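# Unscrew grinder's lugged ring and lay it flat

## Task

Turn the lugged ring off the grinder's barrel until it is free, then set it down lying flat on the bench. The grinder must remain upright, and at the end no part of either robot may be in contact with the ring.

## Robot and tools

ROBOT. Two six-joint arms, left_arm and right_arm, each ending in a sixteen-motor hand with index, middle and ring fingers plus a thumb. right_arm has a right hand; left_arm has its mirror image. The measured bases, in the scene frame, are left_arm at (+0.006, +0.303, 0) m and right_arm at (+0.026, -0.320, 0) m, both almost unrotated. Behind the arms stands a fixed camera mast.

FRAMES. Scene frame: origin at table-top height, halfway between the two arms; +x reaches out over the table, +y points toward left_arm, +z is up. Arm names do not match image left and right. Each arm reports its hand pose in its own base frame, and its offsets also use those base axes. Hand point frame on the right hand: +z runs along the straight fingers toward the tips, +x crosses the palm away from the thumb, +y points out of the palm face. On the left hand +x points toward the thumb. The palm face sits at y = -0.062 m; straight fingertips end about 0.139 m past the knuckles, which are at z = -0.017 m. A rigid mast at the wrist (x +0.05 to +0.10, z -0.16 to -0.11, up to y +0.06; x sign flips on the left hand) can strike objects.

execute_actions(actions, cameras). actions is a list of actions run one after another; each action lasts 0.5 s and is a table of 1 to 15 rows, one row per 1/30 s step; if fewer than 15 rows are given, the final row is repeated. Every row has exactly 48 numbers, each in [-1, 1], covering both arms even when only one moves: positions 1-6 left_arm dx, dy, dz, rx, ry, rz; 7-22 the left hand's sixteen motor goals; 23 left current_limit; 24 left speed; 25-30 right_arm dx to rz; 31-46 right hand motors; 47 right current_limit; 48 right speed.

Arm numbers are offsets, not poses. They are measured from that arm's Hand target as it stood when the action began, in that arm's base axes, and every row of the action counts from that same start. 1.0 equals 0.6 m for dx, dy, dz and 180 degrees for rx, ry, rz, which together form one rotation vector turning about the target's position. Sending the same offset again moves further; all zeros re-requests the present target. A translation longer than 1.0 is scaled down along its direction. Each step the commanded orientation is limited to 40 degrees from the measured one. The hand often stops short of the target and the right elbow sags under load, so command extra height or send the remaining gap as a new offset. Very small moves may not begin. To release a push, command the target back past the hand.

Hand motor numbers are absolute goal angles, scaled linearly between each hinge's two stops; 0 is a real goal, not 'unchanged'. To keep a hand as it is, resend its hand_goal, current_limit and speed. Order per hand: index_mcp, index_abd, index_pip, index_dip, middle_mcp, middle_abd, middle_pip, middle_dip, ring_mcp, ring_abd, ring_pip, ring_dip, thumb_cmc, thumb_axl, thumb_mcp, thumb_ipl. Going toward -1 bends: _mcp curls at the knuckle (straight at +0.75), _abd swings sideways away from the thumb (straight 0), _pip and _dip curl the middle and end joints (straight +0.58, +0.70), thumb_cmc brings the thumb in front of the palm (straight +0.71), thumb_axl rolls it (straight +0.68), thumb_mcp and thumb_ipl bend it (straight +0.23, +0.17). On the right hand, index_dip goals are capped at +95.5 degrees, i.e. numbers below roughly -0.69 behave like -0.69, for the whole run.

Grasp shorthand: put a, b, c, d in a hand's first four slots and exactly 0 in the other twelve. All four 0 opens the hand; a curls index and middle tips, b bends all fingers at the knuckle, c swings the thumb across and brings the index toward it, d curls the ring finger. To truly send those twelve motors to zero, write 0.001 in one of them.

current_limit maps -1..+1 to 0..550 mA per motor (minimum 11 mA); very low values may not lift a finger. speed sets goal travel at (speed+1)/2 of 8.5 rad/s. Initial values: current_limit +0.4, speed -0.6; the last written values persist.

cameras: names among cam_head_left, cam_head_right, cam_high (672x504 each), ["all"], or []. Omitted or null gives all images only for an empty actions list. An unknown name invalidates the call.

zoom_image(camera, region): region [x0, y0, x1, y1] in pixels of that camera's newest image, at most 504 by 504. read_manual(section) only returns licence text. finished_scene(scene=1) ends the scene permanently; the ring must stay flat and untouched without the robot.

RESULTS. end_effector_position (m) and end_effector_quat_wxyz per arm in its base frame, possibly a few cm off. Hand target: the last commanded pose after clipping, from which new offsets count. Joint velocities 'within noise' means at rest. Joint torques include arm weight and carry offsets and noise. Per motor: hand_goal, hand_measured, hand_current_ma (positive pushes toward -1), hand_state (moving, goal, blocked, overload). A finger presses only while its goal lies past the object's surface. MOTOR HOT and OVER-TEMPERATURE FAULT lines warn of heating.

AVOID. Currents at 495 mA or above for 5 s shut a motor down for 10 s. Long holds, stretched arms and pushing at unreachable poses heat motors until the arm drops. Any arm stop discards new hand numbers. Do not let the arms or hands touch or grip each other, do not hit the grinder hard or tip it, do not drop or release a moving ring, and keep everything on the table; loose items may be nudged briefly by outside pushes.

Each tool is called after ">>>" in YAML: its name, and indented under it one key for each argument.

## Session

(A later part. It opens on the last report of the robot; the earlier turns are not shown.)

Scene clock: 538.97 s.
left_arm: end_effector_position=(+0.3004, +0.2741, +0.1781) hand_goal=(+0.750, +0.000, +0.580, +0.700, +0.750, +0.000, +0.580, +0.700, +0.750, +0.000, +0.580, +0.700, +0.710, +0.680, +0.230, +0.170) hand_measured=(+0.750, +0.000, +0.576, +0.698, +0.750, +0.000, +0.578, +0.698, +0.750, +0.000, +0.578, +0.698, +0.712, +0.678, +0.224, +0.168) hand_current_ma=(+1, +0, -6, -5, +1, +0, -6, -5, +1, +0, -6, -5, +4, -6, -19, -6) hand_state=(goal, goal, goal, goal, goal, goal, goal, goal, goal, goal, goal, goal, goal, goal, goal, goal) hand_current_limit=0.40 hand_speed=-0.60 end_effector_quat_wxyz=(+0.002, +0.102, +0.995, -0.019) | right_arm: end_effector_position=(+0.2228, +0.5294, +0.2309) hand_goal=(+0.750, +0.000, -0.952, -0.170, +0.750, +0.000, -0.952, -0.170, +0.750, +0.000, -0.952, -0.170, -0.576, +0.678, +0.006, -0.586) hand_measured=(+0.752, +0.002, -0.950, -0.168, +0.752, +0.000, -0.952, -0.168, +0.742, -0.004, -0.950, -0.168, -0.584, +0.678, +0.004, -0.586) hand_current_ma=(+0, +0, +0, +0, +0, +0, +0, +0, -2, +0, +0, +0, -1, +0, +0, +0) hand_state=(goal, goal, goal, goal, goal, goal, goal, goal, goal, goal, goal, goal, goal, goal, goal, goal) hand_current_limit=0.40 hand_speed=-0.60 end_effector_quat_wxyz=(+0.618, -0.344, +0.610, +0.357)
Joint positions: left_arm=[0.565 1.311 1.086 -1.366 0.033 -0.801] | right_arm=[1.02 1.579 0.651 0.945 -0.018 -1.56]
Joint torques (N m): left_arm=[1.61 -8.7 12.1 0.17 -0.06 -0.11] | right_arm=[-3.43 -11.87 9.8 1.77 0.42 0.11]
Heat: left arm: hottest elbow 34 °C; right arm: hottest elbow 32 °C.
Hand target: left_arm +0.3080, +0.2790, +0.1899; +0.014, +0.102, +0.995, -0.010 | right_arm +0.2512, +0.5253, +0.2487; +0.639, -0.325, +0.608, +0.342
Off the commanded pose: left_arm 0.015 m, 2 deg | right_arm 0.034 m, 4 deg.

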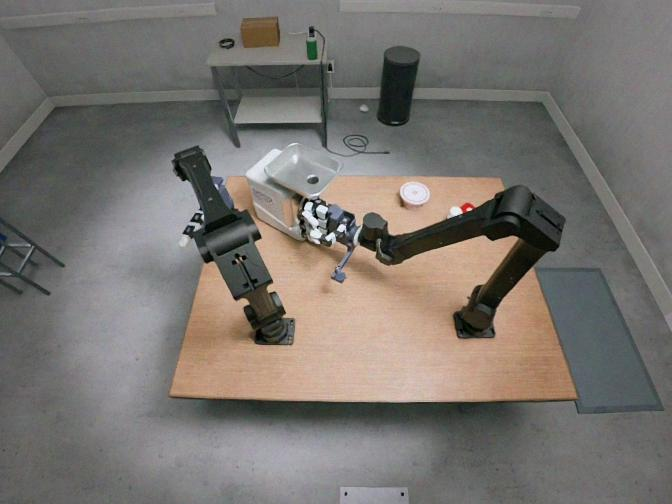

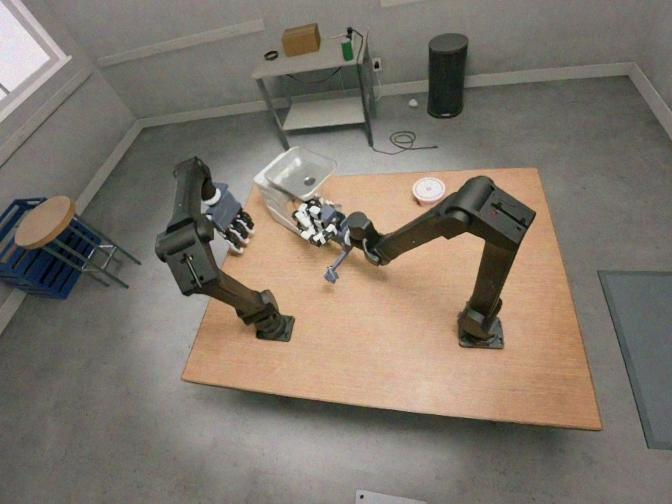

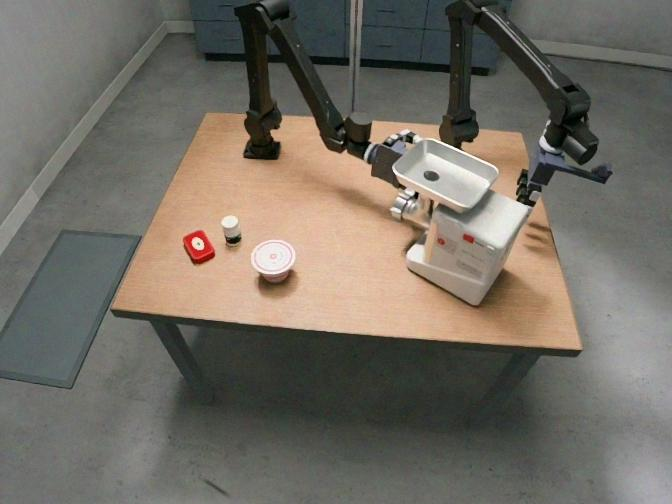

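>>> execute_actions:
  actions:
    - [[0,0,0,0,0,0,0,0,0,0,0,0,0,0,0,0,0,0,0,0,0,0,0.4,-0.6,0,0,-0.0333,0,0,0,0.75,0,-0.953,-0.17,0.75,0,-0.953,-0.17,0.75,0,-0.953,-0.17,-0.576,0.678,0.005,-0.587,0.4,-0.6]]

>>> execute_actions:
  actions:
    - [[0,0,0,0,0,0,0,0,0,0,0,0,0,0,0,0,0,0,0,0,0,0,0.4,-0.6,0,0,-0.0167,0,0,0,0.75,0,-0.953,-0.17,0.75,0,-0.953,-0.17,0.75,0,-0.953,-0.17,-0.576,0.678,0.005,-0.587,0.4,-0.6]]

Scene clock: 550.50 s.
left_arm: end_effector_position=(+0.3004, +0.2741, +0.1781) hand_goal=(+0.750, +0.000, +0.580, +0.700, +0.750, +0.000, +0.580, +0.700, +0.750, +0.000, +0.580, +0.700, +0.710, +0.680, +0.230, +0.170) hand_measured=(+0.750, +0.000, +0.576, +0.698, +0.750, +0.000, +0.578, +0.698, +0.750, +0.000, +0.578, +0.698, +0.712, +0.678, +0.224, +0.168) hand_current_ma=(+1, +0, -6, -5, +1, +0, -6, -5, +1, +0, -6, -5, +4, -6, -19, -6) hand_state=(goal, goal, goal, goal, goal, goal, goal, goal, goal, goal, goal, goal, goal, goal, goal, goal) hand_current_limit=0.40 hand_speed=-0.60 end_effector_quat_wxyz=(+0.002, +0.102, +0.995, -0.019) | right_arm: end_effector_position=(+0.2232, +0.5296, +0.2316) hand_goal=(+0.750, +0.000, -0.952, -0.170, +0.750, +0.000, -0.952, -0.170, +0.750, +0.000, -0.952, -0.170, -0.576, +0.678, +0.006, -0.586) hand_measured=(+0.752, +0.002, -0.950, -0.168, +0.752, +0.000, -0.952, -0.168, +0.742, -0.004, -0.950, -0.168, -0.584, +0.678, +0.004, -0.586) hand_current_ma=(+0, +0, +0, +0, +0, +0, +0, +0, -2, +0, +0, +0, -1, +0, +0, +0) hand_state=(goal, goal, goal, goal, goal, goal, goal, goal, goal, goal, goal, goal, goal, goal, goal, goal) hand_current_limit=0.40 hand_speed=-0.60 end_effector_quat_wxyz=(+0.624, -0.341, +0.604, +0.360)
Joint positions: left_arm=[0.565 1.311 1.086 -1.366 0.033 -0.801] | right_arm=[1.019 1.593 0.651 0.98 -0.019 -1.56]
Joint torques (N m): left_arm=[1.55 -8.7 12.1 0.17 -0.06 -0.11] | right_arm=[-2.96 -8.53 8.75 2.88 0.46 0.1]
Heat: left arm: hottest elbow 34 °C; right arm: hottest elbow 32 °C.
Hand target: left_arm +0.3080, +0.2790, +0.1899; +0.014, +0.102, +0.995, -0.010 | right_arm +0.2512, +0.5253, +0.2287; +0.639, -0.325, +0.608, +0.342
Off the commanded pose: left_arm 0.015 m, 2 deg | right_arm 0.029 m, 3 deg.

Scene clock: 551.20 s.
left_arm: end_effector_position=(+0.3004, +0.2741, +0.1781) hand_goal=(+0.750, +0.000, +0.580, +0.700, +0.750, +0.000, +0.580, +0.700, +0.750, +0.000, +0.580, +0.700, +0.710, +0.680, +0.230, +0.170) hand_measured=(+0.750, +0.000, +0.576, +0.698, +0.750, +0.000, +0.578, +0.698, +0.750, +0.000, +0.578, +0.698, +0.712, +0.678, +0.224, +0.168) hand_current_ma=(+1, +0, -6, -5, +1, +0, -6, -5, +1, +0, -6, -5, +4, -6, -19, -6) hand_state=(goal, goal, goal, goal, goal, goal, goal, goal, goal, goal, goal, goal, goal, goal, goal, goal) hand_current_limit=0.40 hand_speed=-0.60 end_effector_quat_wxyz=(+0.002, +0.102, +0.995, -0.019) | right_arm: end_effector_position=(+0.2235, +0.5306, +0.2278) hand_goal=(+0.750, +0.000, -0.952, -0.170, +0.750, +0.000, -0.952, -0.170, +0.750, +0.000, -0.952, -0.170, -0.576, +0.678, +0.006, -0.586) hand_measured=(+0.752, +0.002, -0.950, -0.168, +0.752, +0.000, -0.952, -0.168, +0.740, -0.004, -0.950, -0.168, -0.584, +0.678, +0.004, -0.586) hand_current_ma=(+0, +0, +0, +0, +0, +0, +0, +0, -3, +0, +0, +0, -1, +0, +0, +0) hand_state=(goal, goal, goal, goal, goal, goal, goal, goal, goal, goal, goal, goal, goal, goal, goal, goal) hand_current_limit=0.40 hand_speed=-0.60 end_effector_quat_wxyz=(+0.628, -0.338, +0.599, +0.364)
Joint positions: left_arm=[0.565 1.311 1.086 -1.366 0.033 -0.801] | right_arm=[1.019 1.618 0.651 1.02 -0.02 -1.559]
Joint torques (N m): left_arm=[1.61 -8.76 12.1 0.18 -0.06 -0.11] | right_arm=[-3.19 -8.76 8.05 2.54 0.49 0.12]
Heat: left arm: hottest elbow 34 °C; right arm: hottest elbow 32 °C.
Hand target: left_arm +0.3080, +0.2790, +0.1899; +0.014, +0.102, +0.995, -0.010 | right_arm +0.2511, +0.5254, +0.2187; +0.638, -0.325, +0.608, +0.342
Off the commanded pose: left_arm 0.015 m, 2 deg | right_arm 0.030 m, 3 deg.

>>> execute_actions:
  actions:
    - [[0,0,0,0,0,0,0,0,0,0,0,0,0,0,0,0,0,0,0,0,0,0,0.4,-0.6,0,0,-0.0167,0,0,0,0.75,0,-0.953,-0.17,0.75,0,-0.953,-0.17,0.75,0,-0.953,-0.17,-0.576,0.678,0.005,-0.587,0.4,-0.6]]

>>> execute_actions:
  actions:
    - [[0,0,0,0,0,0,0,0,0,0,0,0,0,0,0,0,0,0,0,0,0,0,0.4,-0.6,0,0,-0.0167,0,0,0,0.75,0,-0.953,-0.17,0.75,0,-0.953,-0.17,0.75,0,-0.953,-0.17,-0.576,0.678,0.005,-0.587,0.4,-0.6]]
  cameras: ["all"]

>>> zoom_image:
  camera: "cam_high"
  region: [350, 140, 440, 230]

>>> zoom_image:
  camera: "cam_head_right"
  region: [280, 170, 370, 260]

Scene clock: 555.00 s.
left_arm: end_effector_position=(+0.3004, +0.2741, +0.1781) hand_goal=(+0.750, +0.000, +0.580, +0.700, +0.750, +0.000, +0.580, +0.700, +0.750, +0.000, +0.580, +0.700, +0.710, +0.680, +0.230, +0.170) hand_measured=(+0.750, +0.000, +0.576, +0.698, +0.750, +0.000, +0.578, +0.698, +0.750, +0.000, +0.578, +0.698, +0.712, +0.678, +0.224, +0.168) hand_current_ma=(+1, +0, -6, -5, +1, +0, -6, -5, +1, +0, -6, -5, +4, -6, -19, -6) hand_state=(goal, goal, goal, goal, goal, goal, goal, goal, goal, goal, goal, goal, goal, goal, goal, goal) hand_current_limit=0.40 hand_speed=-0.60 end_effector_quat_wxyz=(+0.002, +0.102, +0.995, -0.019) | right_arm: end_effector_position=(+0.2241, +0.5318, +0.2202) hand_goal=(+0.750, +0.000, -0.952, -0.170, +0.750, +0.000, -0.952, -0.170, +0.750, +0.000, -0.952, -0.170, -0.576, +0.678, +0.006, -0.586) hand_measured=(+0.752, +0.002, -0.950, -0.168, +0.752, +0.000, -0.952, -0.168, +0.740, -0.004, -0.950, -0.168, -0.584, +0.678, +0.004, -0.586) hand_current_ma=(+0, +0, +0, +0, +0, +0, +0, +0, -3, +0, +0, +0, -1, +0, +0, +0) hand_state=(goal, goal, goal, goal, goal, goal, goal, goal, goal, goal, goal, goal, goal, goal, goal, goal) hand_current_limit=0.40 hand_speed=-0.60 end_effector_quat_wxyz=(+0.630, -0.338, +0.597, +0.365)
Joint positions: left_arm=[0.565 1.311 1.086 -1.366 0.033 -0.801] | right_arm=[1.019 1.648 0.651 1.056 -0.021 -1.559]
Joint torques (N m): left_arm=[1.61 -8.7 12.11 0.17 -0.06 -0.11] | right_arm=[-3.19 -8.76 7.54 2.55 0.57 0.08]
Heat: left arm: hottest elbow 34 °C; right arm: hottest elbow 32 °C.
Hand target: left_arm +0.3080, +0.2790, +0.1899; +0.014, +0.102, +0.995, -0.010 | right_arm +0.2511, +0.5254, +0.2086; +0.638, -0.325, +0.608, +0.342
Off the commanded pose: left_arm 0.015 m, 2 deg | right_arm 0.030 m, 3 deg.

Scene clock: 555.70 s.
left_arm: end_effector_position=(+0.3004, +0.2741, +0.1781) hand_goal=(+0.750, +0.000, +0.580, +0.700, +0.750, +0.000, +0.580, +0.700, +0.750, +0.000, +0.580, +0.700, +0.710, +0.680, +0.230, +0.170) hand_measured=(+0.750, +0.000, +0.576, +0.698, +0.750, +0.000, +0.578, +0.698, +0.750, +0.000, +0.578, +0.698, +0.712, +0.678, +0.224, +0.168) hand_current_ma=(+1, +0, -6, -5, +1, +0, -6, -5, +1, +0, -6, -5, +4, -6, -19, -6) hand_state=(goal, goal, goal, goal, goal, goal, goal, goal, goal, goal, goal, goal, goal, goal, goal, goal) hand_current_limit=0.40 hand_speed=-0.60 end_effector_quat_wxyz=(+0.002, +0.102, +0.995, -0.019) | right_arm: end_effector_position=(+0.2241, +0.5319, +0.2195) hand_goal=(+0.750, +0.000, -0.952, -0.170, +0.750, +0.000, -0.952, -0.170, +0.750, +0.000, -0.952, -0.170, -0.576, +0.678, +0.006, -0.586) hand_measured=(+0.752, +0.002, -0.950, -0.168, +0.752, +0.000, -0.952, -0.168, +0.740, -0.004, -0.950, -0.168, -0.584, +0.678, +0.004, -0.586) hand_current_ma=(+0, +0, +0, +0, +0, +0, +0, +0, -2, +0, +0, +0, -1, +0, +0, +0) hand_state=(goal, goal, goal, goal, goal, goal, goal, goal, goal, goal, goal, goal, goal, goal, goal, goal) hand_current_limit=0.40 hand_speed=-0.60 end_effector_quat_wxyz=(+0.636, -0.334, +0.590, +0.368)
Joint positions: left_arm=[0.565 1.311 1.086 -1.366 0.033 -0.801] | right_arm=[1.019 1.667 0.651 1.095 -0.021 -1.559]
Joint torques (N m): left_arm=[1.61 -8.76 12.1 0.18 -0.06 -0.11] | right_arm=[-3.31 -8.18 6.86 2.52 0.54 0.09]
Heat: left arm: hottest elbow 34 °C; right arm: hottest elbow 32 °C.
Hand target: left_arm +0.3080, +0.2790, +0.1899; +0.014, +0.102, +0.995, -0.010 | right_arm +0.2511, +0.5254, +0.1987; +0.639, -0.325, +0.608, +0.342
Off the commanded pose: left_arm 0.015 m, 2 deg | right_arm 0.035 m, 4 deg.

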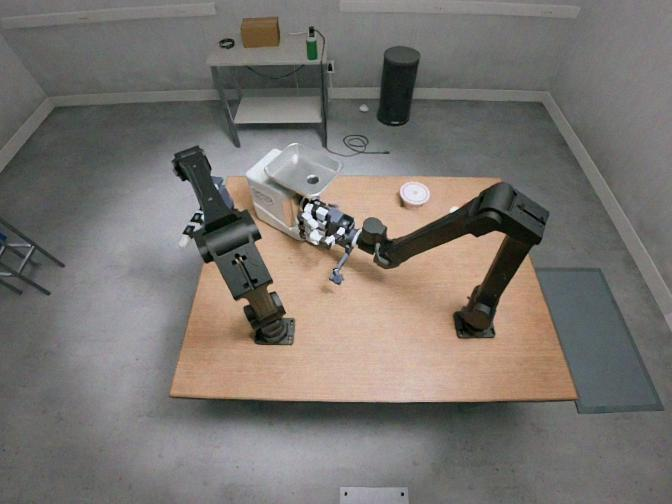

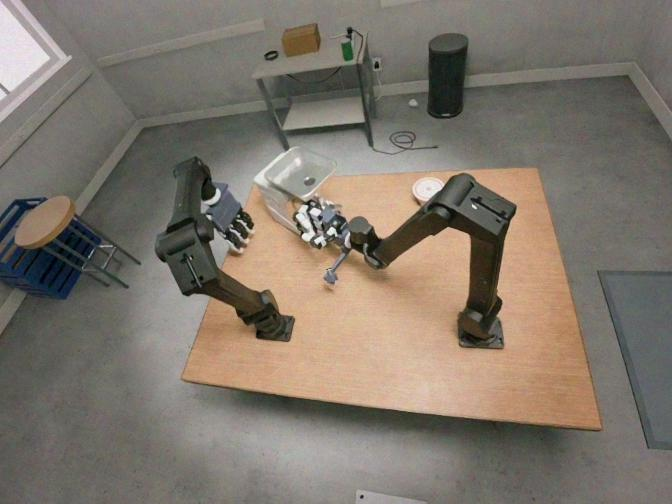

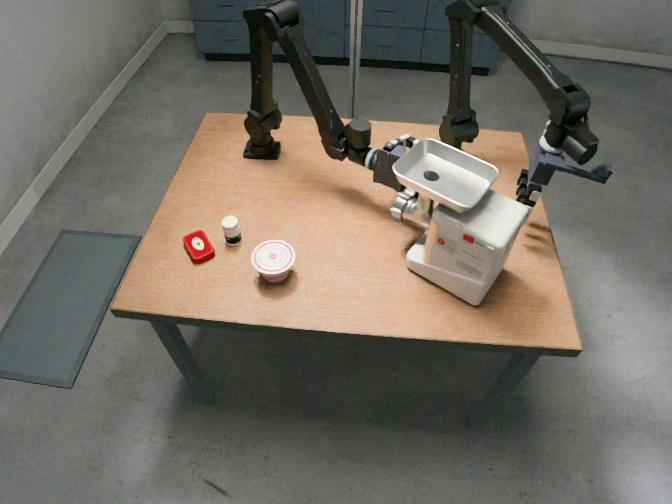

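Scaled by 5.600 from the camera's 672x504 image, which has a finer 960x720 frame.

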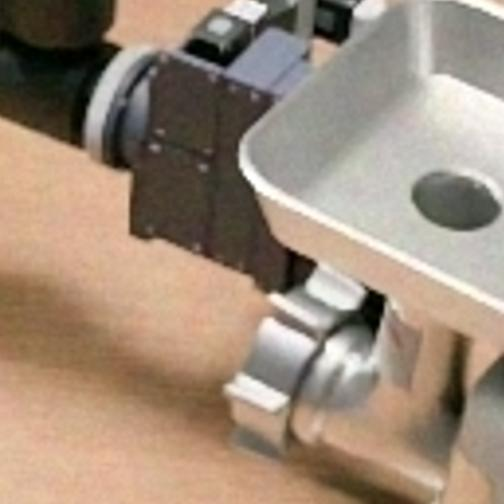

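Scaled by 5.600 from the camera's 672x504 image, which has a finer 960x720 frame.

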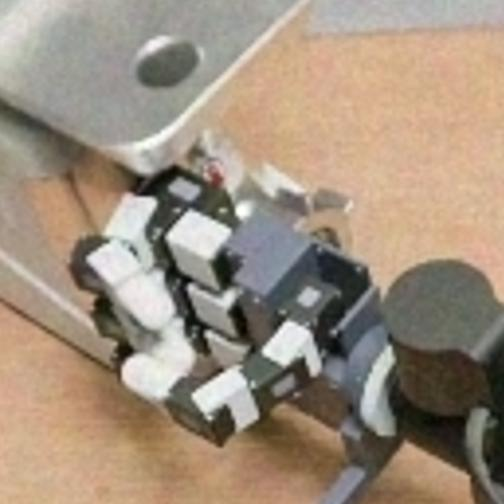

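>>> execute_actions:
  actions:
    - [[0,0,0,0,0,0,0,0,0,0,0,0,0,0,0,0,0,0,0,0,0,0,0.4,-0.6,0,0,-0.025,-0.0137,0.0095,0,0.75,0,-0.953,-0.17,0.75,0,-0.953,-0.17,0.75,0,-0.953,-0.17,-0.576,0.678,0.005,-0.587,0.4,-0.6]]

>>> execute_actions:
  actions:
    - [[0,0,0,0,0,0,0,0,0,0,0,0,0,0,0,0,0,0,0,0,0,0,0.4,-0.6,0,0,-0.025,0,0,0,0.75,0,-0.953,-0.17,0.75,0,-0.953,-0.17,0.75,0,-0.953,-0.17,-0.576,0.678,0.005,-0.587,0.4,-0.6]]
  cameras: ["all"]

>>> zoom_image:
  camera: "cam_high"
  region: [380, 180, 430, 230]

Scene clock: 561.70 s.
left_arm: end_effector_position=(+0.3004, +0.2741, +0.1781) hand_goal=(+0.750, +0.000, +0.580, +0.700, +0.750, +0.000, +0.580, +0.700, +0.750, +0.000, +0.580, +0.700, +0.710, +0.680, +0.230, +0.170) hand_measured=(+0.750, +0.000, +0.576, +0.698, +0.750, +0.000, +0.578, +0.698, +0.750, +0.000, +0.578, +0.698, +0.712, +0.678, +0.224, +0.168) hand_current_ma=(+1, +0, -6, -5, +1, +0, -6, -5, +1, +0, -6, -5, +4, -6, -19, -6) hand_state=(goal, goal, goal, goal, goal, goal, goal, goal, goal, goal, goal, goal, goal, goal, goal, goal) hand_current_limit=0.40 hand_speed=-0.60 end_effector_quat_wxyz=(+0.002, +0.102, +0.995, -0.019) | right_arm: end_effector_position=(+0.2242, +0.5320, +0.2187) hand_goal=(+0.750, +0.000, -0.952, -0.170, +0.750, +0.000, -0.952, -0.170, +0.750, +0.000, -0.952, -0.170, -0.576, +0.678, +0.006, -0.586) hand_measured=(+0.752, +0.002, -0.950, -0.168, +0.752, +0.000, -0.952, -0.168, +0.740, -0.004, -0.950, -0.168, -0.584, +0.678, +0.004, -0.586) hand_current_ma=(+0, +0, +0, +0, +0, +0, +0, +0, -2, +0, +0, +0, -1, +0, +0, +0) hand_state=(goal, goal, goal, goal, goal, goal, goal, goal, goal, goal, goal, goal, goal, goal, goal, goal) hand_current_limit=0.40 hand_speed=-0.60 end_effector_quat_wxyz=(+0.635, -0.335, +0.591, +0.368)
Joint positions: left_arm=[0.565 1.311 1.086 -1.366 0.033 -0.801] | right_arm=[1.019 1.667 0.651 1.092 -0.021 -1.559]
Joint torques (N m): left_arm=[1.61 -8.7 12.1 0.17 -0.06 -0.11] | right_arm=[-2.96 -7.59 6.28 0.94 0.54 0.09]
Heat: left arm: hottest elbow 34 °C; right arm: hottest elbow 32 °C.
Hand target: left_arm +0.3080, +0.2790, +0.1899; +0.014, +0.102, +0.995, -0.010 | right_arm +0.2511, +0.5254, +0.1837; +0.622, -0.334, +0.625, +0.333
Off the commanded pose: left_arm 0.015 m, 2 deg | right_arm 0.045 m, 6 deg.

Scene clock: 562.40 s.
left_arm: end_effector_position=(+0.3004, +0.2741, +0.1781) hand_goal=(+0.750, +0.000, +0.580, +0.700, +0.750, +0.000, +0.580, +0.700, +0.750, +0.000, +0.580, +0.700, +0.710, +0.680, +0.230, +0.170) hand_measured=(+0.750, +0.000, +0.576, +0.698, +0.750, +0.000, +0.578, +0.698, +0.750, +0.000, +0.578, +0.698, +0.712, +0.678, +0.224, +0.168) hand_current_ma=(+1, +0, -6, -5, +1, +0, -6, -5, +1, +0, -6, -5, +4, -6, -19, -6) hand_state=(goal, goal, goal, goal, goal, goal, goal, goal, goal, goal, goal, goal, goal, goal, goal, goal) hand_current_limit=0.40 hand_speed=-0.60 end_effector_quat_wxyz=(+0.002, +0.102, +0.995, -0.019) | right_arm: end_effector_position=(+0.2241, +0.5320, +0.2174) hand_goal=(+0.750, +0.000, -0.952, -0.170, +0.750, +0.000, -0.952, -0.170, +0.750, +0.000, -0.952, -0.170, -0.576, +0.678, +0.006, -0.586) hand_measured=(+0.752, +0.002, -0.950, -0.168, +0.752, +0.000, -0.952, -0.168, +0.744, -0.004, -0.950, -0.168, -0.584, +0.678, +0.004, -0.586) hand_current_ma=(+0, +0, +0, +0, +0, +0, +0, +0, -1, +0, +0, +0, -2, +0, +0, +0) hand_state=(goal, goal, goal, goal, goal, goal, goal, goal, goal, goal, goal, goal, goal, goal, goal, goal) hand_current_limit=0.40 hand_speed=-0.60 end_effector_quat_wxyz=(+0.640, -0.332, +0.586, +0.371)
Joint positions: left_arm=[0.565 1.311 1.086 -1.366 0.033 -0.801] | right_arm=[1.019 1.685 0.651 1.128 -0.021 -1.559]
Joint torques (N m): left_arm=[1.61 -8.7 12.1 0.17 -0.06 -0.11] | right_arm=[-2.84 -6.48 5.35 1.57 0.54 0.12]
Heat: left arm: hottest elbow 34 °C; right arm: hottest elbow 32 °C.
Hand target: left_arm +0.3080, +0.2790, +0.1899; +0.014, +0.102, +0.995, -0.010 | right_arm +0.2511, +0.5254, +0.1686; +0.622, -0.334, +0.625, +0.333
Off the commanded pose: left_arm 0.015 m, 2 deg | right_arm 0.056 m, 7 deg.

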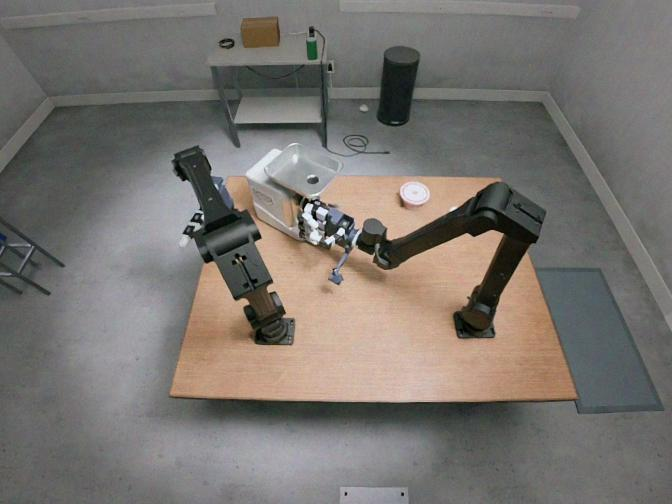

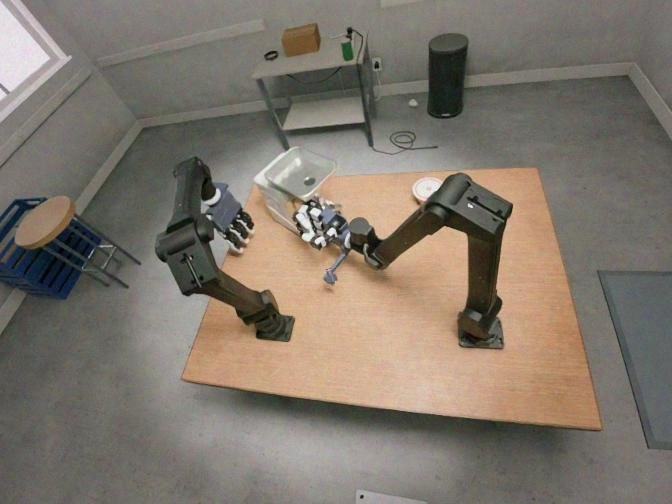

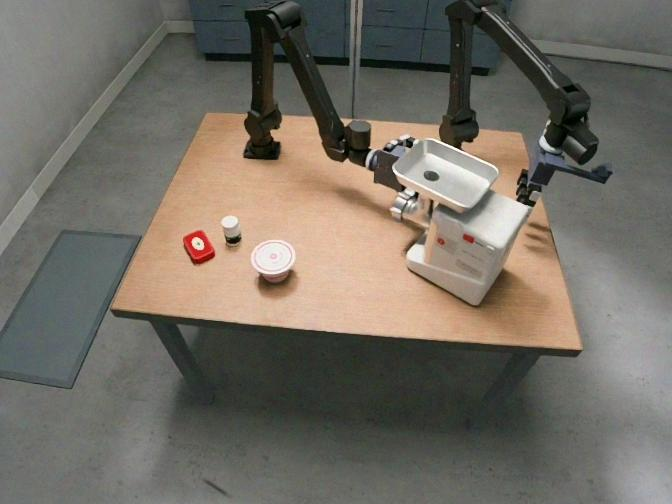

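Scaled by 10.080 from the camera's 672x504 image, which has a finer 960x720 frame.

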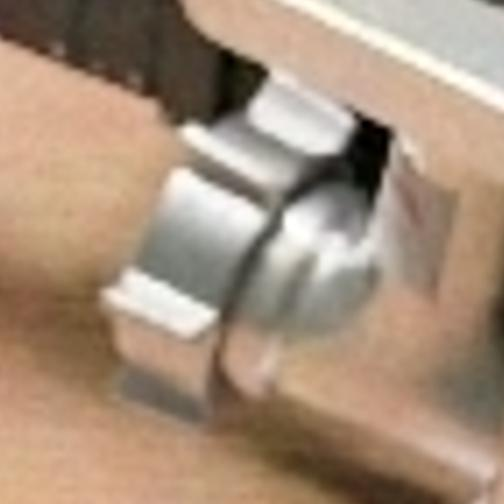

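>>> execute_actions:
  actions:
    - [[0,0,0,0,0,0,0,0,0,0,0,0,0,0,0,0,0,0,0,0,0,0,0.4,-0.6,0,0,-0.02,-0.0228,0.0158,0,0.75,0,-0.953,-0.17,0.75,0,-0.953,-0.17,0.75,0,-0.953,-0.17,-0.576,0.678,0.005,-0.587,0.4,-0.6]]
    - [[0,0,0,0,0,0,0,0,0,0,0,0,0,0,0,0,0,0,0,0,0,0,0.4,-0.6,0,0,-0.02,-0.0228,0.0158,0,0.75,0,-0.953,-0.17,0.75,0,-0.953,-0.17,0.75,0,-0.953,-0.17,-0.576,0.678,0.005,-0.587,0.4,-0.6]]
  cameras: ["all"]

>>> zoom_image:
  camera: "cam_high"
  region: [380, 180, 430, 230]

Scene clock: 592.87 s.
left_arm: end_effector_position=(+0.3004, +0.2741, +0.1781) hand_goal=(+0.750, +0.000, +0.580, +0.700, +0.750, +0.000, +0.580, +0.700, +0.750, +0.000, +0.580, +0.700, +0.710, +0.680, +0.230, +0.170) hand_measured=(+0.750, +0.000, +0.576, +0.698, +0.750, +0.000, +0.578, +0.698, +0.750, +0.000, +0.578, +0.698, +0.712, +0.678, +0.224, +0.168) hand_current_ma=(+1, +0, -6, -5, +1, +0, -6, -5, +1, +0, -6, -5, +4, -6, -19, -6) hand_state=(goal, goal, goal, goal, goal, goal, goal, goal, goal, goal, goal, goal, goal, goal, goal, goal) hand_current_limit=0.40 hand_speed=-0.60 end_effector_quat_wxyz=(+0.002, +0.102, +0.995, -0.019) | right_arm: end_effector_position=(+0.2267, +0.5368, +0.2143) hand_goal=(+0.750, +0.000, -0.952, -0.170, +0.750, +0.000, -0.952, -0.170, +0.750, +0.000, -0.952, -0.170, -0.576, +0.678, +0.006, -0.586) hand_measured=(+0.752, +0.002, -0.950, -0.168, +0.752, +0.000, -0.952, -0.168, +0.724, -0.004, -0.950, -0.168, -0.584, +0.678, +0.004, -0.586) hand_current_ma=(+0, +0, +0, +0, +0, +0, +0, +0, -15, +0, +0, +0, -2, +0, +0, +0) hand_state=(goal, goal, goal, goal, goal, goal, goal, goal, blocked, goal, goal, goal, goal, goal, goal, goal) hand_current_limit=0.40 hand_speed=-0.60 end_effector_quat_wxyz=(+0.609, -0.352, +0.618, +0.351)
Joint positions: left_arm=[0.565 1.311 1.086 -1.366 0.033 -0.801] | right_arm=[1.019 1.62 0.668 0.94 -0.022 -1.565]
Joint torques (N m): left_arm=[1.61 -8.76 12.11 0.18 -0.06 -0.11] | right_arm=[-2.67 -6.24 4.59 -0.28 0.63 0.18]
Heat: left arm: hottest elbow 34 °C; right arm: hottest elbow 30 °C.
Hand target: left_arm +0.3080, +0.2790, +0.1899; +0.014, +0.102, +0.995, -0.010 | right_arm +0.2511, +0.5254, +0.1447; +0.565, -0.360, +0.677, +0.304
Off the commanded pose: left_arm 0.015 m, 2 deg | right_arm 0.074 m, 10 deg.

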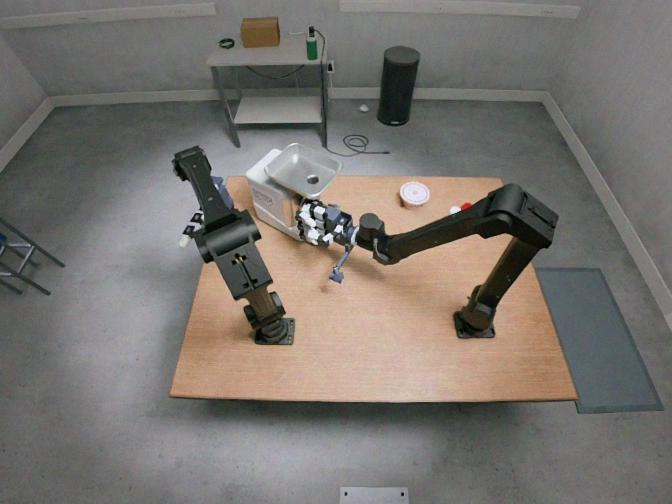

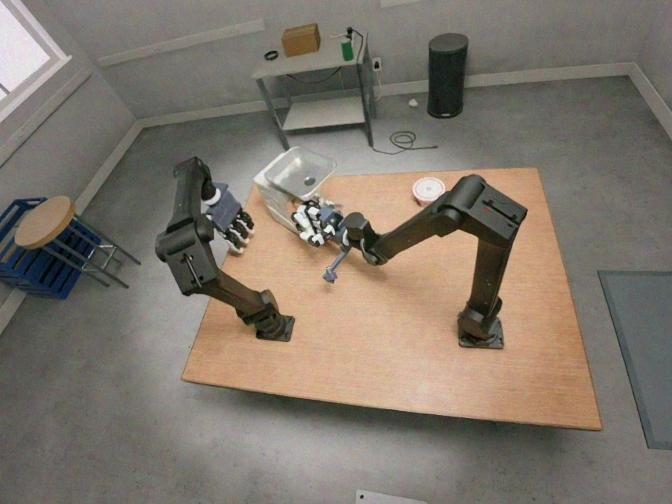

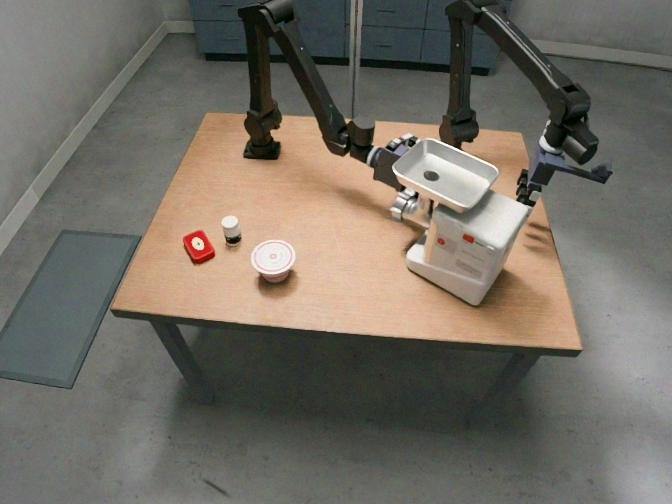

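Scaled by 10.080 from the camera's 672x504 image, which has a finer 960x720 frame.

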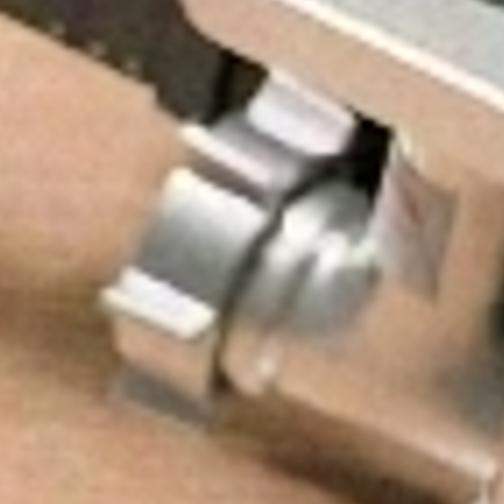

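>>> zoom_image:
  camera: "cam_head_left"
  region: [285, 180, 355, 250]

>>> zoom_image:
  camera: "cam_head_right"
  region: [285, 180, 355, 250]

>>> zoom_image:
  camera: "cam_high"
  region: [365, 150, 435, 220]

Scaled by 7.200 from the camera's 672x504 image, which has a finer 960x720 frame.

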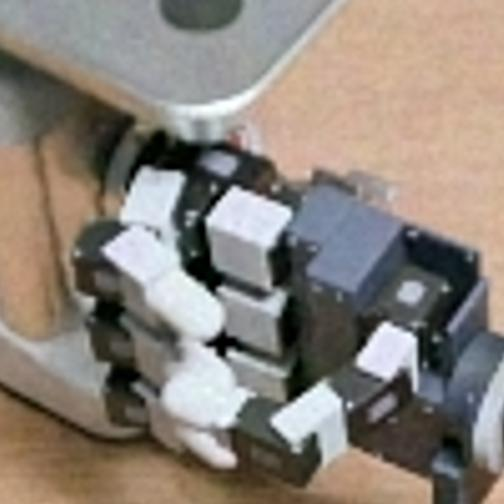

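Scaled by 7.200 from the camera's 672x504 image, which has a finer 960x720 frame.

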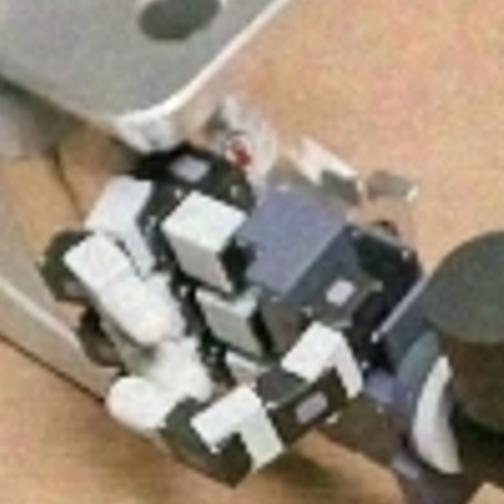

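Scaled by 7.200 from the camera's 672x504 image, which has a finer 960x720 frame.

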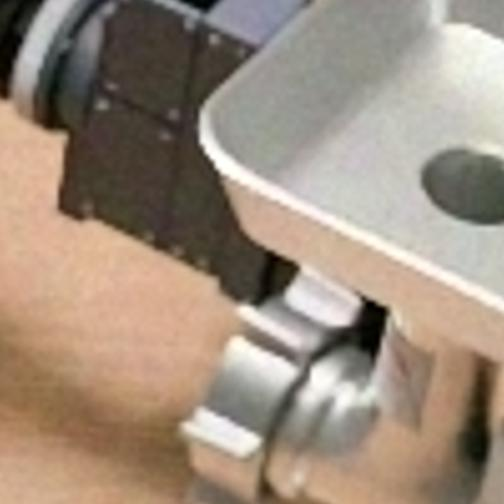

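>>> execute_actions:
  actions:
    - [[0,0,0,0,0,0,0,0,0,0,0,0,0,0,0,0,0,0,0,0,0,0,0.4,-0.6,0,0,-0.025,-0.0228,0.0158,0,0.75,0,-0.953,-0.17,0.75,0,-0.953,-0.17,0.75,0,-0.953,-0.17,-0.576,0.678,0.005,-0.587,0.4,-0.6]]
    - [[0,0,0,0,0,0,0,0,0,0,0,0,0,0,0,0,0,0,0,0,0,0,0.4,-0.6,0,0,-0.025,-0.0228,0.0158,0,0.75,0,-0.953,-0.17,0.75,0,-0.953,-0.17,0.75,0,-0.953,-0.17,-0.576,0.678,0.005,-0.587,0.4,-0.6]]
  cameras: ["all"]

>>> zoom_image:
  camera: "cam_high"
  region: [380, 180, 430, 230]

Scene clock: 608.03 s.
left_arm: end_effector_position=(+0.3004, +0.2741, +0.1781) hand_goal=(+0.750, +0.000, +0.580, +0.700, +0.750, +0.000, +0.580, +0.700, +0.750, +0.000, +0.580, +0.700, +0.710, +0.680, +0.230, +0.170) hand_measured=(+0.750, +0.000, +0.576, +0.698, +0.750, +0.000, +0.578, +0.698, +0.750, +0.000, +0.578, +0.698, +0.712, +0.678, +0.224, +0.168) hand_current_ma=(+1, +0, -6, -5, +1, +0, -6, -5, +1, +0, -6, -5, +4, -6, -19, -6) hand_state=(goal, goal, goal, goal, goal, goal, goal, goal, goal, goal, goal, goal, goal, goal, goal, goal) hand_current_limit=0.40 hand_speed=-0.60 end_effector_quat_wxyz=(+0.002, +0.102, +0.995, -0.019) | right_arm: end_effector_position=(+0.2308, +0.5437, +0.2144) hand_goal=(+0.750, +0.000, -0.952, -0.170, +0.750, +0.000, -0.952, -0.170, +0.750, +0.000, -0.952, -0.170, -0.576, +0.678, +0.006, -0.586) hand_measured=(+0.752, +0.002, -0.950, -0.168, +0.752, +0.000, -0.952, -0.168, +0.718, -0.004, -0.950, -0.168, -0.586, +0.678, +0.004, -0.586) hand_current_ma=(+0, +0, +0, +0, +0, +0, +0, +0, -21, +0, +0, +0, -2, +0, +0, +0) hand_state=(goal, goal, goal, goal, goal, goal, goal, goal, blocked, goal, goal, goal, goal, goal, goal, goal) hand_current_limit=0.40 hand_speed=-0.60 end_effector_quat_wxyz=(+0.573, -0.372, +0.651, +0.330)
Joint positions: left_arm=[0.565 1.311 1.086 -1.366 0.033 -0.801] | right_arm=[1.019 1.56 0.708 0.726 -0.022 -1.569]
Joint torques (N m): left_arm=[1.61 -8.7 12.11 0.17 -0.06 -0.11] | right_arm=[-2.96 -5.13 3.51 -0.83 0.65 0.26]
Heat: left arm: hottest elbow 35 °C; right arm: hottest elbow 30 °C.
Hand target: left_arm +0.3080, +0.2790, +0.1899; +0.014, +0.102, +0.995, -0.010 | right_arm +0.2511, +0.5254, +0.1146; +0.503, -0.384, +0.724, +0.272
Off the commanded pose: left_arm 0.015 m, 2 deg | right_arm 0.103 m, 13 deg.

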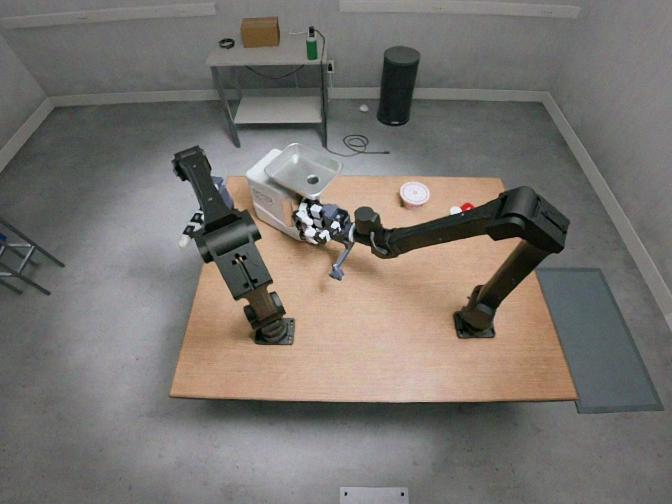

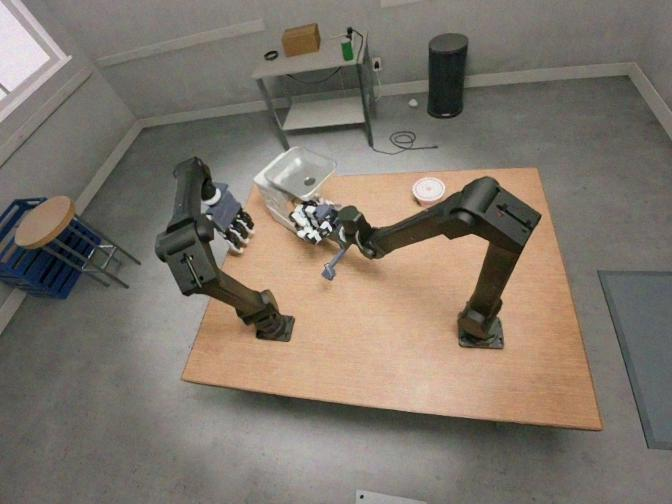

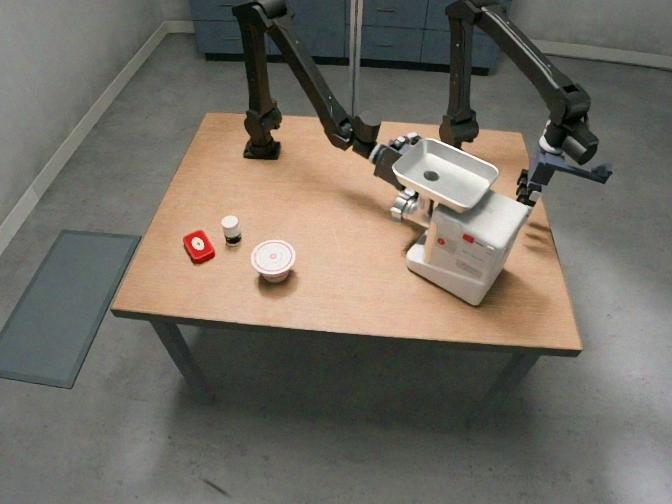

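Scaled by 10.080 from the camera's 672x504 image, which has a finer 960x720 frame.

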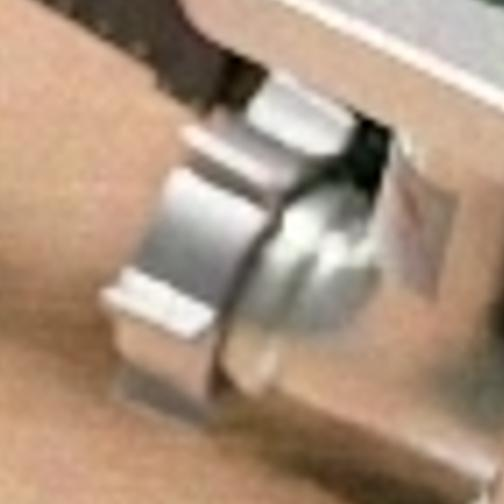

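>>> execute_actions:
  actions:
    - [[0,0,0,0,0,0,0,0,0,0,0,0,0,0,0,0,0,0,0,0,0,0,0.4,-0.6,-0.004,-0.006,-0.01,-0.0228,0.0158,0,0.75,0,-0.953,-0.17,0.75,0,-0.953,-0.17,0.85,0,-0.953,-0.17,-0.576,0.678,0.005,-0.587,0.6,-0.6]]
    - [[0,0,0,0,0,0,0,0,0,0,0,0,0,0,0,0,0,0,0,0,0,0,0.4,-0.6,-0.004,-0.006,-0.01,-0.0228,0.0158,0,0.75,0,-0.953,-0.17,0.75,0,-0.953,-0.17,0.85,0,-0.953,-0.17,-0.576,0.678,0.005,-0.587,0.6,-0.6]]
  cameras: ["all"]

>>> zoom_image:
  camera: "cam_high"
  region: [380, 180, 430, 230]

Scene clock: 633.67 s.
left_arm: end_effector_position=(+0.3004, +0.2741, +0.1781) hand_goal=(+0.750, +0.000, +0.580, +0.700, +0.750, +0.000, +0.580, +0.700, +0.750, +0.000, +0.580, +0.700, +0.710, +0.680, +0.230, +0.170) hand_measured=(+0.750, +0.000, +0.576, +0.698, +0.750, +0.000, +0.578, +0.698, +0.750, +0.000, +0.578, +0.698, +0.712, +0.678, +0.224, +0.168) hand_current_ma=(+1, +0, -6, -5, +1, +0, -6, -5, +1, +0, -6, -5, +4, -6, -19, -6) hand_state=(goal, goal, goal, goal, goal, goal, goal, goal, goal, goal, goal, goal, goal, goal, goal, goal) hand_current_limit=0.40 hand_speed=-0.60 end_effector_quat_wxyz=(+0.002, +0.102, +0.995, -0.019) | right_arm: end_effector_position=(+0.2321, +0.5475, +0.2133) hand_goal=(+0.750, +0.000, -0.952, -0.170, +0.750, +0.000, -0.952, -0.170, +0.850, +0.000, -0.952, -0.170, -0.576, +0.678, +0.006, -0.586) hand_measured=(+0.752, +0.002, -0.950, -0.168, +0.752, +0.000, -0.952, -0.168, +0.752, -0.004, -0.950, -0.168, -0.586, +0.676, +0.004, -0.586) hand_current_ma=(+0, +0, +0, +0, +0, +0, +0, +0, -184, +0, +0, +0, -2, +0, +0, +0) hand_state=(goal, goal, goal, goal, goal, goal, goal, goal, blocked, goal, goal, goal, goal, goal, goal, goal) hand_current_limit=0.60 hand_speed=-0.60 end_effector_quat_wxyz=(+0.521, -0.397, +0.692, +0.303)
Joint positions: left_arm=[0.565 1.311 1.086 -1.366 0.033 -0.801] | right_arm=[1.019 1.495 0.766 0.452 -0.027 -1.572]
Joint torques (N m): left_arm=[1.61 -8.7 12.1 0.17 -0.06 -0.11] | right_arm=[-3.25 -5.6 2.63 -1.2 0.77 0.29]
Heat: left arm: hottest elbow 35 °C; right arm: hottest elbow 29 °C.
Hand target: left_arm +0.3080, +0.2790, +0.1899; +0.014, +0.102, +0.995, -0.010 | right_arm +0.2463, +0.5182, +0.1026; +0.438, -0.406, +0.766, +0.238
Off the commanded pose: left_arm 0.015 m, 2 deg | right_arm 0.115 m, 15 deg.

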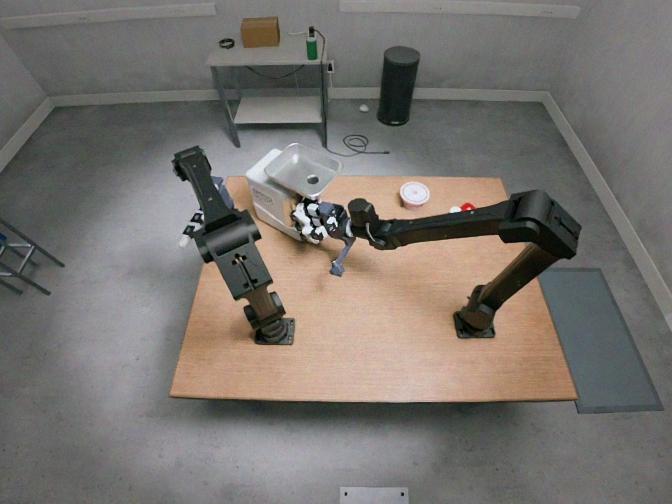

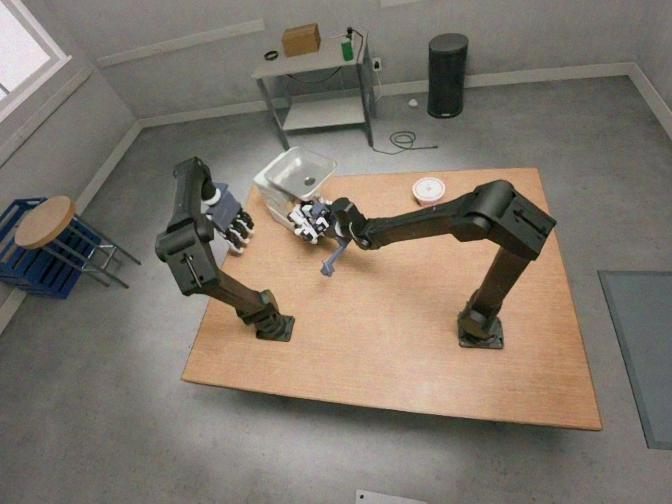

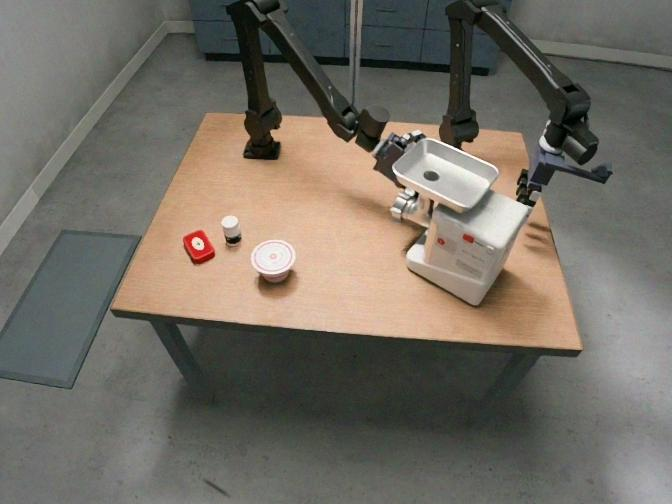

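Scaled by 10.080 from the camera's 672x504 image, which has a finer 960x720 frame.

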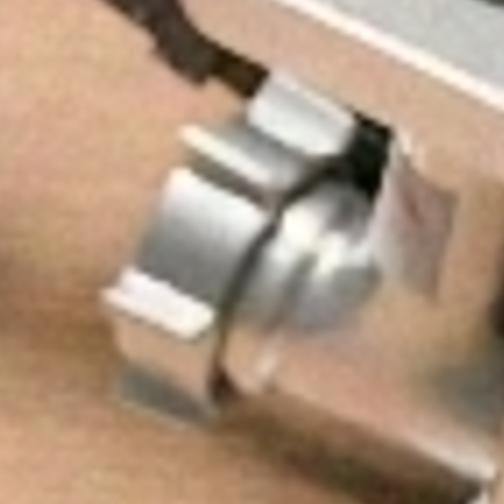

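>>> execute_actions:
  actions:
    - [[0,0,0,0,0,0,0,0,0,0,0,0,0,0,0,0,0,0,0,0,0,0,0.4,-0.6,-0.0118,0.0244,0.09,0.0457,-0.0316,0,0.75,0,-0.953,-0.17,0.75,0,-0.953,-0.17,0.75,0,-0.953,-0.17,-0.576,0.678,0.005,-0.587,0.4,-0.6]]
    - [[0,0,0,0,0,0,0,0,0,0,0,0,0,0,0,0,0,0,0,0,0,0,0.4,-0.6,-0.0118,0.0244,0.12,0.0457,-0.0316,0,0.75,0,-0.953,-0.17,0.75,0,-0.953,-0.17,0.75,0,-0.953,-0.17,-0.576,0.678,0.005,-0.587,0.4,-0.6]]

Scene clock: 648.00 s.
left_arm: end_effector_position=(+0.3004, +0.2741, +0.1781) hand_goal=(+0.750, +0.000, +0.580, +0.700, +0.750, +0.000, +0.580, +0.700, +0.750, +0.000, +0.580, +0.700, +0.710, +0.680, +0.230, +0.170) hand_measured=(+0.750, +0.000, +0.576, +0.698, +0.750, +0.000, +0.578, +0.698, +0.750, +0.000, +0.578, +0.698, +0.712, +0.678, +0.224, +0.168) hand_current_ma=(+1, +0, -6, -5, +1, +0, -6, -5, +1, +0, -6, -5, +4, -6, -19, -6) hand_state=(goal, goal, goal, goal, goal, goal, goal, goal, goal, goal, goal, goal, goal, goal, goal, goal) hand_current_limit=0.40 hand_speed=-0.60 end_effector_quat_wxyz=(+0.002, +0.102, +0.995, -0.019) | right_arm: end_effector_position=(+0.2333, +0.5495, +0.2297) hand_goal=(+0.750, +0.000, -0.952, -0.170, +0.750, +0.000, -0.952, -0.170, +0.750, +0.000, -0.952, -0.170, -0.576, +0.678, +0.006, -0.586) hand_measured=(+0.750, +0.002, -0.950, -0.168, +0.752, +0.000, -0.952, -0.168, +0.742, -0.004, -0.950, -0.168, -0.586, +0.676, +0.004, -0.586) hand_current_ma=(+0, +0, +0, +0, +0, +0, +0, +0, -2, +0, +0, +0, -2, +0, +0, +0) hand_state=(goal, goal, goal, goal, goal, goal, goal, goal, goal, goal, goal, goal, goal, goal, goal, goal) hand_current_limit=0.40 hand_speed=-0.60 end_effector_quat_wxyz=(+0.561, -0.364, +0.679, +0.304)
Joint positions: left_arm=[0.565 1.311 1.086 -1.366 0.033 -0.801] | right_arm=[1.044 1.493 0.745 0.559 0.054 -1.556]
Joint torques (N m): left_arm=[1.55 -8.76 12.11 0.18 -0.06 -0.11] | right_arm=[-0.32 -10.46 8.06 2.93 0.18 0.18]
Heat: left arm: hottest elbow 35 °C; right arm: hottest elbow 29 °C.
Hand target: left_arm +0.3080, +0.2790, +0.1899; +0.014, +0.102, +0.995, -0.010 | right_arm +0.2322, +0.5474, +0.2287; +0.565, -0.360, +0.677, +0.304
Off the commanded pose: left_arm 0.015 m, 2 deg | right_arm 0.003 m, 1 deg.


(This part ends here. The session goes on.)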